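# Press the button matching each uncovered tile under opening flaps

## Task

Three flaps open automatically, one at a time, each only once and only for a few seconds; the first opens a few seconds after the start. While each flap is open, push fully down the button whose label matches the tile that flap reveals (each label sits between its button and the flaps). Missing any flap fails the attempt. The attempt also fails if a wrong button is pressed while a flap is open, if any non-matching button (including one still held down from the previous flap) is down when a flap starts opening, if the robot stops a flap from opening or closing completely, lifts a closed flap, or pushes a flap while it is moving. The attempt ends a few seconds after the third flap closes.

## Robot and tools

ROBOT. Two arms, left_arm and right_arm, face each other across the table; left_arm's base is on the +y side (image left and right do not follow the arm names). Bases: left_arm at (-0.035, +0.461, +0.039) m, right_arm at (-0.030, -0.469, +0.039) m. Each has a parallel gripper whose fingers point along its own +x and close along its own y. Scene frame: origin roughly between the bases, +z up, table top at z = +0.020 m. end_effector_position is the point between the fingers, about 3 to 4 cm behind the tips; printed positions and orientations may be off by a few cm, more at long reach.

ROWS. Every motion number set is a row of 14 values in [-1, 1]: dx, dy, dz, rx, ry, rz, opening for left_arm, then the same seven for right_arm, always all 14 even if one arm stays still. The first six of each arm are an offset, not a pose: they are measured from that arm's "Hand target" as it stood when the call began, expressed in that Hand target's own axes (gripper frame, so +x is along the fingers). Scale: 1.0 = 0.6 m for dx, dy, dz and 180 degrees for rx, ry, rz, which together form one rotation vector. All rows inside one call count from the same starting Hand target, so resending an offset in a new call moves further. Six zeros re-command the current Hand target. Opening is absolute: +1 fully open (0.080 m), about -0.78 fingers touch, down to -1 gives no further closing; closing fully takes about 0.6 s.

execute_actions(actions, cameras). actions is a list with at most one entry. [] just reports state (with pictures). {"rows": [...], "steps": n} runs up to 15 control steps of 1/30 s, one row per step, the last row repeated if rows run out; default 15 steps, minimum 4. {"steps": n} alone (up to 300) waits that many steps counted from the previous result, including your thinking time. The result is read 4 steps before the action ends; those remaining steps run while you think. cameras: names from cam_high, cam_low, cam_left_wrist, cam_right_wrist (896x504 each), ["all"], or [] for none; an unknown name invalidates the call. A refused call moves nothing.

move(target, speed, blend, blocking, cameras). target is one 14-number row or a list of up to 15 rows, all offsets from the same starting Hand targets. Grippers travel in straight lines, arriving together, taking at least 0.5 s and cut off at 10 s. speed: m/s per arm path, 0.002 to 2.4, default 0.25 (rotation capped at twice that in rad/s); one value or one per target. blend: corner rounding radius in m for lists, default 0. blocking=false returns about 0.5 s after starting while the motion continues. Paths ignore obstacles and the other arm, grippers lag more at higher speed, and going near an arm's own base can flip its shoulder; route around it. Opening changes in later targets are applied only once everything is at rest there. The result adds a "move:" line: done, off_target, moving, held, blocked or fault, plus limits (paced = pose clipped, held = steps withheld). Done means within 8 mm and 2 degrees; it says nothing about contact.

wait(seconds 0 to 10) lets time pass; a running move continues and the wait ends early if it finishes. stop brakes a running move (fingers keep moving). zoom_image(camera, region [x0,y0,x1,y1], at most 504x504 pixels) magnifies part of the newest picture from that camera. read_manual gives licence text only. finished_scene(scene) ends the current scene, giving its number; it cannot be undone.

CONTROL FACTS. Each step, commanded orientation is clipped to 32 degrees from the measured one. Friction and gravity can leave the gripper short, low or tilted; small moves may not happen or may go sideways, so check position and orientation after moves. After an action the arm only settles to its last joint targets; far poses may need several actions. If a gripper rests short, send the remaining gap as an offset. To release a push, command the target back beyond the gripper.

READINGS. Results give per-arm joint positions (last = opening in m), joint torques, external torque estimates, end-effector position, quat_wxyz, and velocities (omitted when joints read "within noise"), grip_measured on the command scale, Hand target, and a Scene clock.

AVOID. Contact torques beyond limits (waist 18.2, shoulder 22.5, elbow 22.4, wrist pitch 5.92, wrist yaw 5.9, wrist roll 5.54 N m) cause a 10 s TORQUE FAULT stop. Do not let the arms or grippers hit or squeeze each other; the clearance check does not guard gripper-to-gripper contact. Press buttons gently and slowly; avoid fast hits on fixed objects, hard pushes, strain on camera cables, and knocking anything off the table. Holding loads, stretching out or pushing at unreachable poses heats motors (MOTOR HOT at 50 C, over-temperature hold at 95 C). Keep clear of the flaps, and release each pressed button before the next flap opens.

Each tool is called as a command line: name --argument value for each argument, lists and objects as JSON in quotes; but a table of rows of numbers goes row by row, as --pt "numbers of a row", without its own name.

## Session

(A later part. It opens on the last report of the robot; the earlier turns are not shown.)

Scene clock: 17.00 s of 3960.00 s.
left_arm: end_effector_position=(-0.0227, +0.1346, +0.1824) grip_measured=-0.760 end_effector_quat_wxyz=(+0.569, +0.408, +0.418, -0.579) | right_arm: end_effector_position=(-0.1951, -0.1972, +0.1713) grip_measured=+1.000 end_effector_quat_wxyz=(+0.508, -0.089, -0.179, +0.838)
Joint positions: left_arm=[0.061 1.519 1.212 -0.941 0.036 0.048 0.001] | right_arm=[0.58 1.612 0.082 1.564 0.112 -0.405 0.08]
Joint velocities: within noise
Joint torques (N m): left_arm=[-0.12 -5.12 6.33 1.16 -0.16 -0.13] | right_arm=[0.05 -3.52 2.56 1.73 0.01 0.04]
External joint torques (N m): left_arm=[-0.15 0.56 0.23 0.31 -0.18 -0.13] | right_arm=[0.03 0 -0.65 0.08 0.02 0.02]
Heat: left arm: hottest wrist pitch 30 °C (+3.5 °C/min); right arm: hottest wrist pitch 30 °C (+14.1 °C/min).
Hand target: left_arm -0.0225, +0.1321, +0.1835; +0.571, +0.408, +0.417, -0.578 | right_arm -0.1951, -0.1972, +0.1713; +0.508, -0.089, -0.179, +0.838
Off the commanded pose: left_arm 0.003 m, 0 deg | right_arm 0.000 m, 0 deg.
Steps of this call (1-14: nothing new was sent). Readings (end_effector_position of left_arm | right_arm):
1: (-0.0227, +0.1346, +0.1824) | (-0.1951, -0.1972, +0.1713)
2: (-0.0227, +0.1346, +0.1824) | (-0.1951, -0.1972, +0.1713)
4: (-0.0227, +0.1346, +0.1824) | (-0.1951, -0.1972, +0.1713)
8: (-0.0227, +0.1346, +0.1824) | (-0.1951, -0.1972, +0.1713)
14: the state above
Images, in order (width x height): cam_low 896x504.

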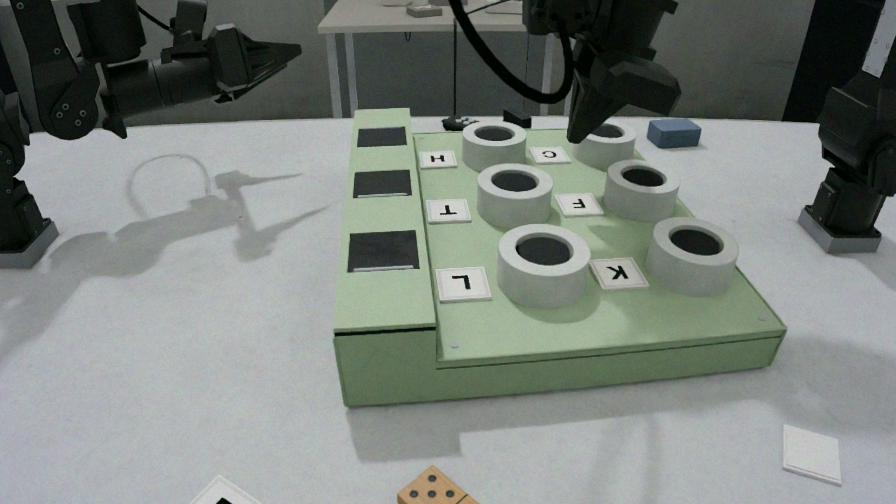

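wait --seconds 0.4 --cameras '["cam_low"]'

zoom_image --camera "cam_low" --region '[330, 100, 520, 310]'

Scene clock: 17.50 s of 3960.00 s.
left_arm: end_effector_position=(-0.0227, +0.1346, +0.1824) grip_measured=-0.760 end_effector_quat_wxyz=(+0.569, +0.408, +0.418, -0.579) | right_arm: end_effector_position=(-0.1951, -0.1972, +0.1713) grip_measured=+1.000 end_effector_quat_wxyz=(+0.508, -0.089, -0.179, +0.838)
Joint positions: left_arm=[0.061 1.519 1.212 -0.941 0.036 0.048 0.001] | right_arm=[0.58 1.612 0.082 1.564 0.112 -0.405 0.08]
Joint velocities: within noise
Joint torques (N m): left_arm=[-0.05 -5.14 6.31 1.14 -0.14 -0.14] | right_arm=[0.03 -3.5 2.63 1.74 0.01 0.04]
External joint torques (N m): left_arm=[-0.05 0.54 0.26 0.32 -0.16 -0.14] | right_arm=[0.03 0.03 -0.61 0.08 0.01 0.02]
Heat: left arm: hottest wrist pitch 30 °C (+3.4 °C/min); right arm: hottest wrist pitch 30 °C (+13.7 °C/min).
Hand target: left_arm -0.0225, +0.1321, +0.1835; +0.571, +0.408, +0.417, -0.578 | right_arm -0.1951, -0.1972, +0.1713; +0.508, -0.089, -0.179, +0.838
Off the commanded pose: left_arm 0.003 m, 0 deg | right_arm 0.000 m, 0 deg.
Steps of this call (1-15: nothing new was sent). Readings (end_effector_position of left_arm | right_arm):
1: (-0.0227, +0.1346, +0.1824) | (-0.1951, -0.1972, +0.1713)
2: (-0.0227, +0.1346, +0.1824) | (-0.1951, -0.1972, +0.1713)
4: (-0.0227, +0.1346, +0.1824) | (-0.1951, -0.1972, +0.1713)
8: (-0.0227, +0.1346, +0.1824) | (-0.1951, -0.1972, +0.1713)
15: the state above
Images, in order (width x height): cam_low 896x504.

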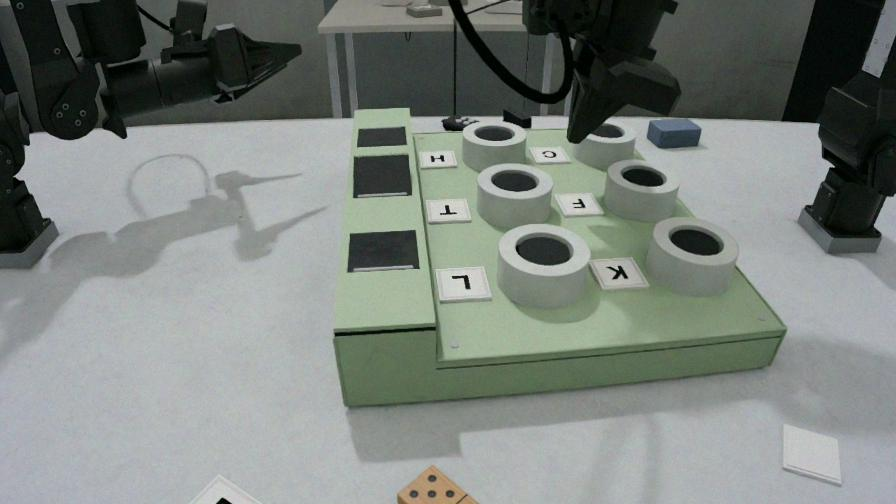

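Scaled by 2.400.

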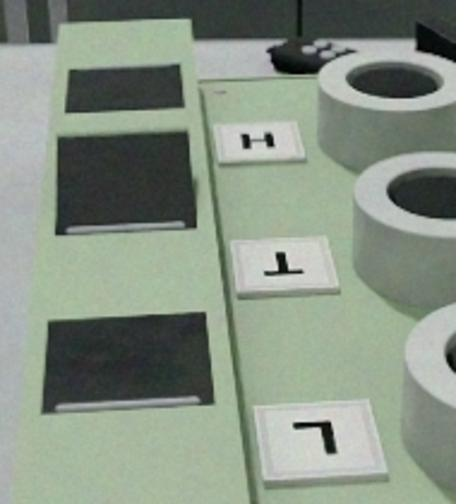

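Opening; brief wait.

wait --seconds 0.15 --cameras '["cam_high","cam_low"]'

zoom_image --camera "cam_high" --region '[360, 190, 460, 290]'

zoom_image --camera "cam_low" --region '[330, 100, 520, 310]'

Scene clock: 17.73 s of 3960.00 s.
left_arm: end_effector_position=(-0.0227, +0.1346, +0.1824) grip_measured=-0.760 end_effector_quat_wxyz=(+0.569, +0.408, +0.418, -0.579) | right_arm: end_effector_position=(-0.1951, -0.1972, +0.1713) grip_measured=+1.000 end_effector_quat_wxyz=(+0.508, -0.089, -0.179, +0.838)
Joint positions: left_arm=[0.061 1.519 1.212 -0.941 0.036 0.048 0.001] | right_arm=[0.58 1.612 0.082 1.564 0.112 -0.405 0.08]
Joint velocities: within noise
Joint torques (N m): left_arm=[-0.15 -5.16 6.3 1.16 -0.12 -0.13] | right_arm=[0.03 -3.51 2.59 1.74 0.01 0.04]
External joint torques (N m): left_arm=[-0.18 0.57 0.18 0.31 -0.14 -0.13] | right_arm=[0.02 0.03 -0.63 0.08 0.02 0.02]
Heat: left arm: hottest wrist pitch 30 °C (+3.4 °C/min); right arm: hottest wrist pitch 30 °C (+13.5 °C/min).
Hand target: left_arm -0.0225, +0.1321, +0.1835; +0.571, +0.408, +0.417, -0.578 | right_arm -0.1951, -0.1972, +0.1713; +0.508, -0.089, -0.179, +0.838
Off the commanded pose: left_arm 0.003 m, 0 deg | right_arm 0.000 m, 0 deg.
Steps of this call (1-7: nothing new was sent). Readings (end_effector_position of left_arm | right_arm):
1: (-0.0227, +0.1346, +0.1824) | (-0.1951, -0.1972, +0.1713)
2: (-0.0227, +0.1346, +0.1824) | (-0.1951, -0.1972, +0.1713)
4: (-0.0227, +0.1346, +0.1824) | (-0.1951, -0.1972, +0.1713)
7: the state above
Images, in order (width x height): cam_high 896x504, cam_low 896x504.

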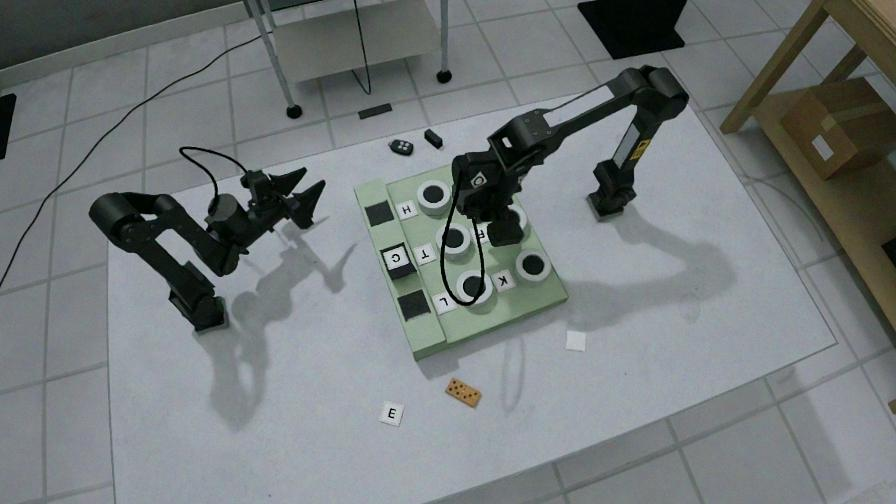

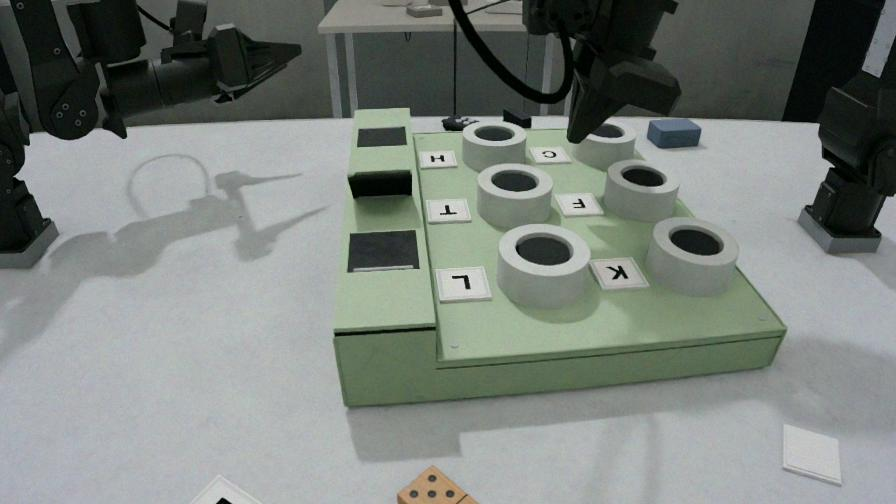

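Scaled by 5.040.

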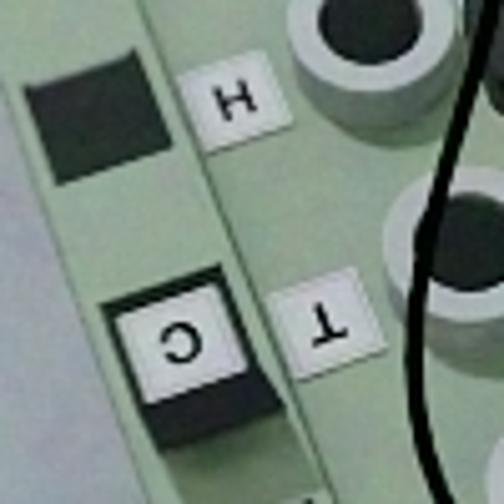

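Scaled by 2.400.

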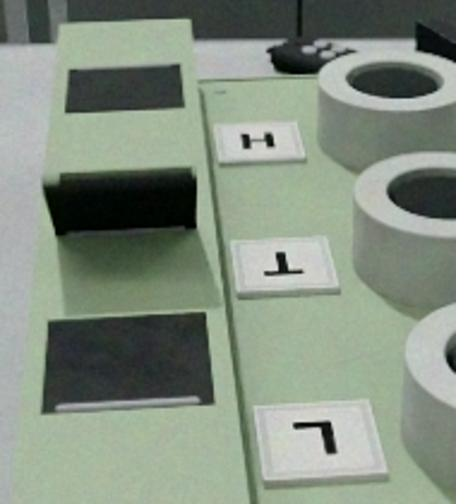

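C.

move --pt "-0.0645 -0.191 -0.0783 0 0 0 -0.8 0 0 0 0 0 0 1" --pt "0.0705 -0.191 -0.1563 0 0 0 -0.8 0 0 0 0 0 0 1" --speed '[0.4,0.25]' --cameras '["cam_high","cam_left_wrist","cam_low"]'

Scene clock: 19.30 s of 3960.00 s.
left_arm: end_effector_position=(-0.1386, +0.1975, +0.1314) grip_measured=-0.760 end_effector_quat_wxyz=(+0.581, +0.387, +0.407, -0.589) | right_arm: end_effector_position=(-0.1951, -0.1972, +0.1713) grip_measured=+1.000 end_effector_quat_wxyz=(+0.508, -0.089, -0.179, +0.838)
Joint positions: left_arm=[-0.44 1.357 0.853 -0.711 -0.138 -0.434 0.001] | right_arm=[0.58 1.612 0.082 1.564 0.112 -0.405 0.08]
Joint velocities: within noise
Joint torques (N m): left_arm=[-0.84 -2.37 1.99 1.06 0.23 -0.14] | right_arm=[0.06 -3.5 2.55 1.74 -0.01 0.04]
External joint torques (N m): left_arm=[-0.84 2.05 -4.01 0.17 0.34 -0.15] | right_arm=[0.05 0.05 -0.66 0.07 0 0.02]
Heat: left arm: hottest wrist pitch 30 °C (+3.1 °C/min); right arm: hottest wrist pitch 31 °C (+15.5 °C/min).
Hand target: left_arm -0.1381, +0.2076, +0.1152; +0.571, +0.408, +0.417, -0.578 | right_arm -0.1951, -0.1972, +0.1713; +0.508, -0.089, -0.179, +0.838
Off the commanded pose: left_arm 0.019 m, 3 deg | right_arm 0.000 m, 0 deg.
Kept back: nothing.
move: off_target (left_arm)
Images, in order (width x height): cam_high 896x504, cam_low 896x504, cam_left_wrist 896x504.

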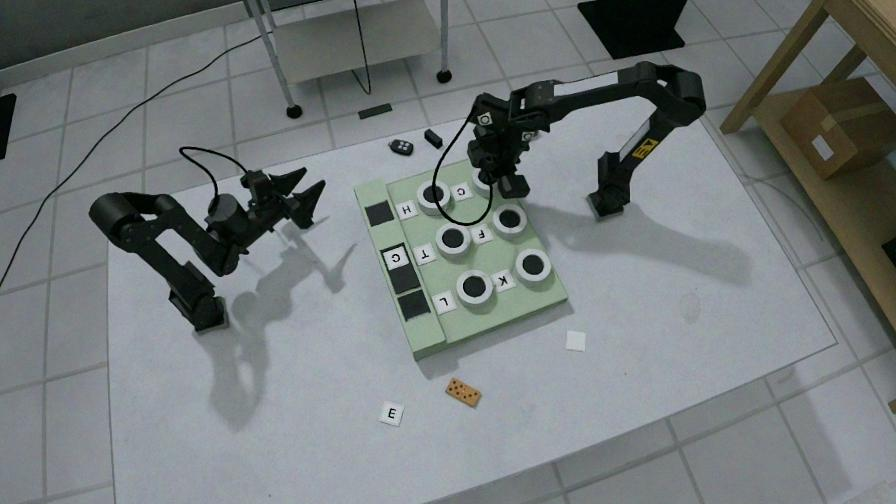

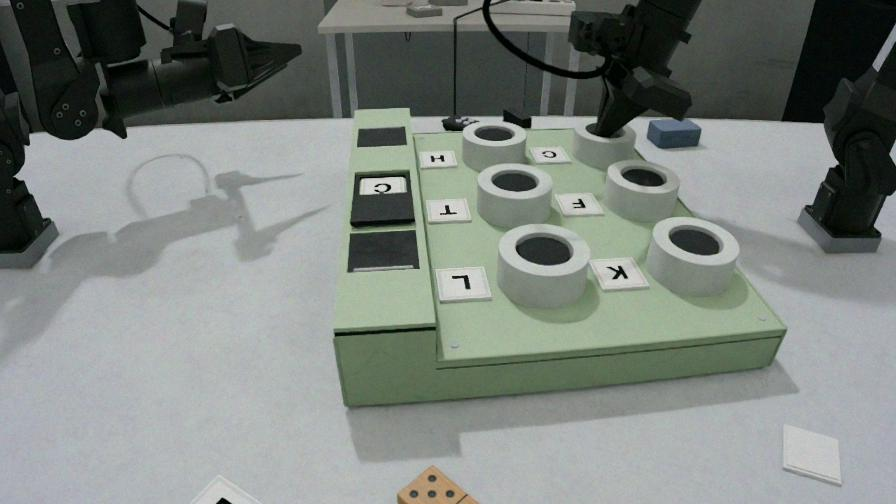

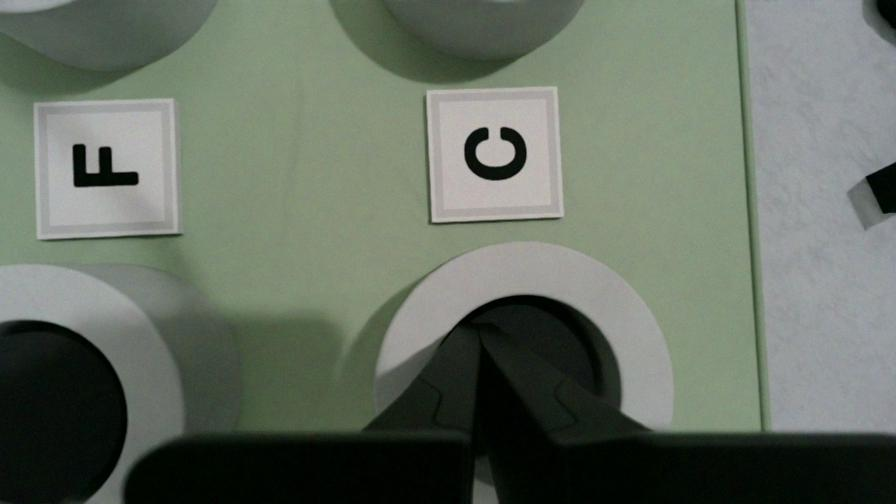

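move --target '[0.0255,-0.006,-0.0225,0,0,0,-0.8,0,0,0,0,0,0,1]' --speed 0.3 --cameras '["cam_left_wrist","cam_low"]'

move --target '[-0.12,0,0.07,0,0,0,-0.8,0,0,0,0,0,0,1]' --speed 0.3 --cameras '["cam_low"]'

wait --seconds 3.5 --cameras '["cam_low"]'

Scene clock: 23.87 s of 3960.00 s.
left_arm: end_effector_position=(-0.1386, +0.1975, +0.1314) grip_measured=-0.760 end_effector_quat_wxyz=(+0.581, +0.387, +0.407, -0.589) | right_arm: end_effector_position=(-0.1951, -0.1972, +0.1713) grip_measured=+1.000 end_effector_quat_wxyz=(+0.508, -0.089, -0.179, +0.838)
Joint positions: left_arm=[-0.44 1.357 0.853 -0.711 -0.138 -0.434 0.001] | right_arm=[0.58 1.612 0.082 1.564 0.112 -0.405 0.08]
Joint velocities: within noise
Joint torques (N m): no reading
External joint torques (N m): no reading
Kept back: nothing.
move: unfinished (the scene ended)
Images, in order (width x height): cam_low 896x504, cam_left_wrist 896x504.
The task's run has ended: the event that ends the task has happened.

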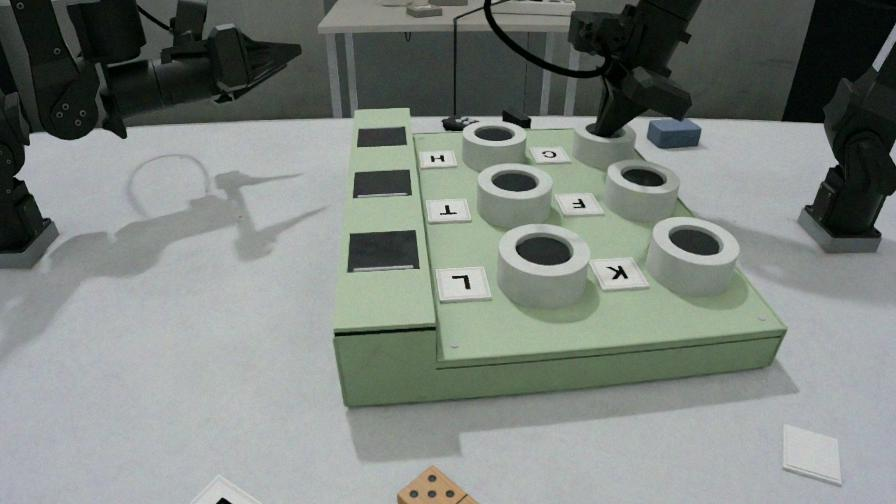

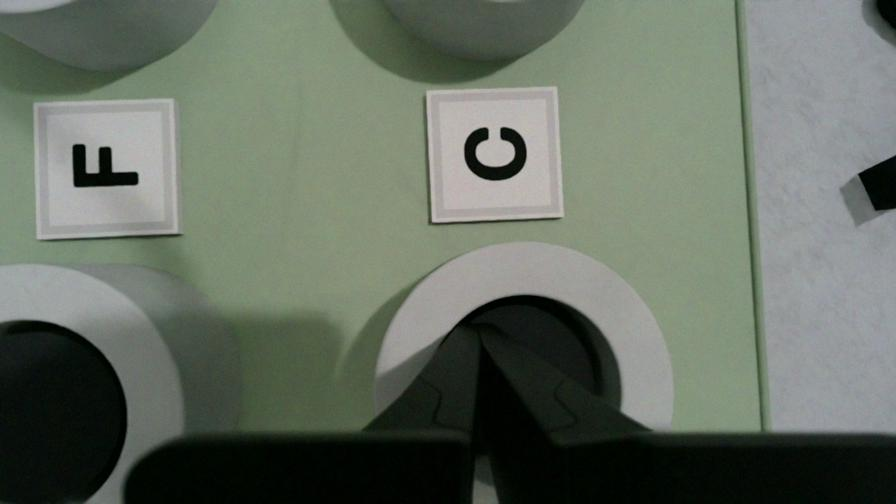

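The task's run has ended: the event that ends the task has happened. Episode already finished.

The task's run has ended: the event that ends the task has happened. Episode already finished.

finished_scene --scene 2

The scene is finished: the task was done.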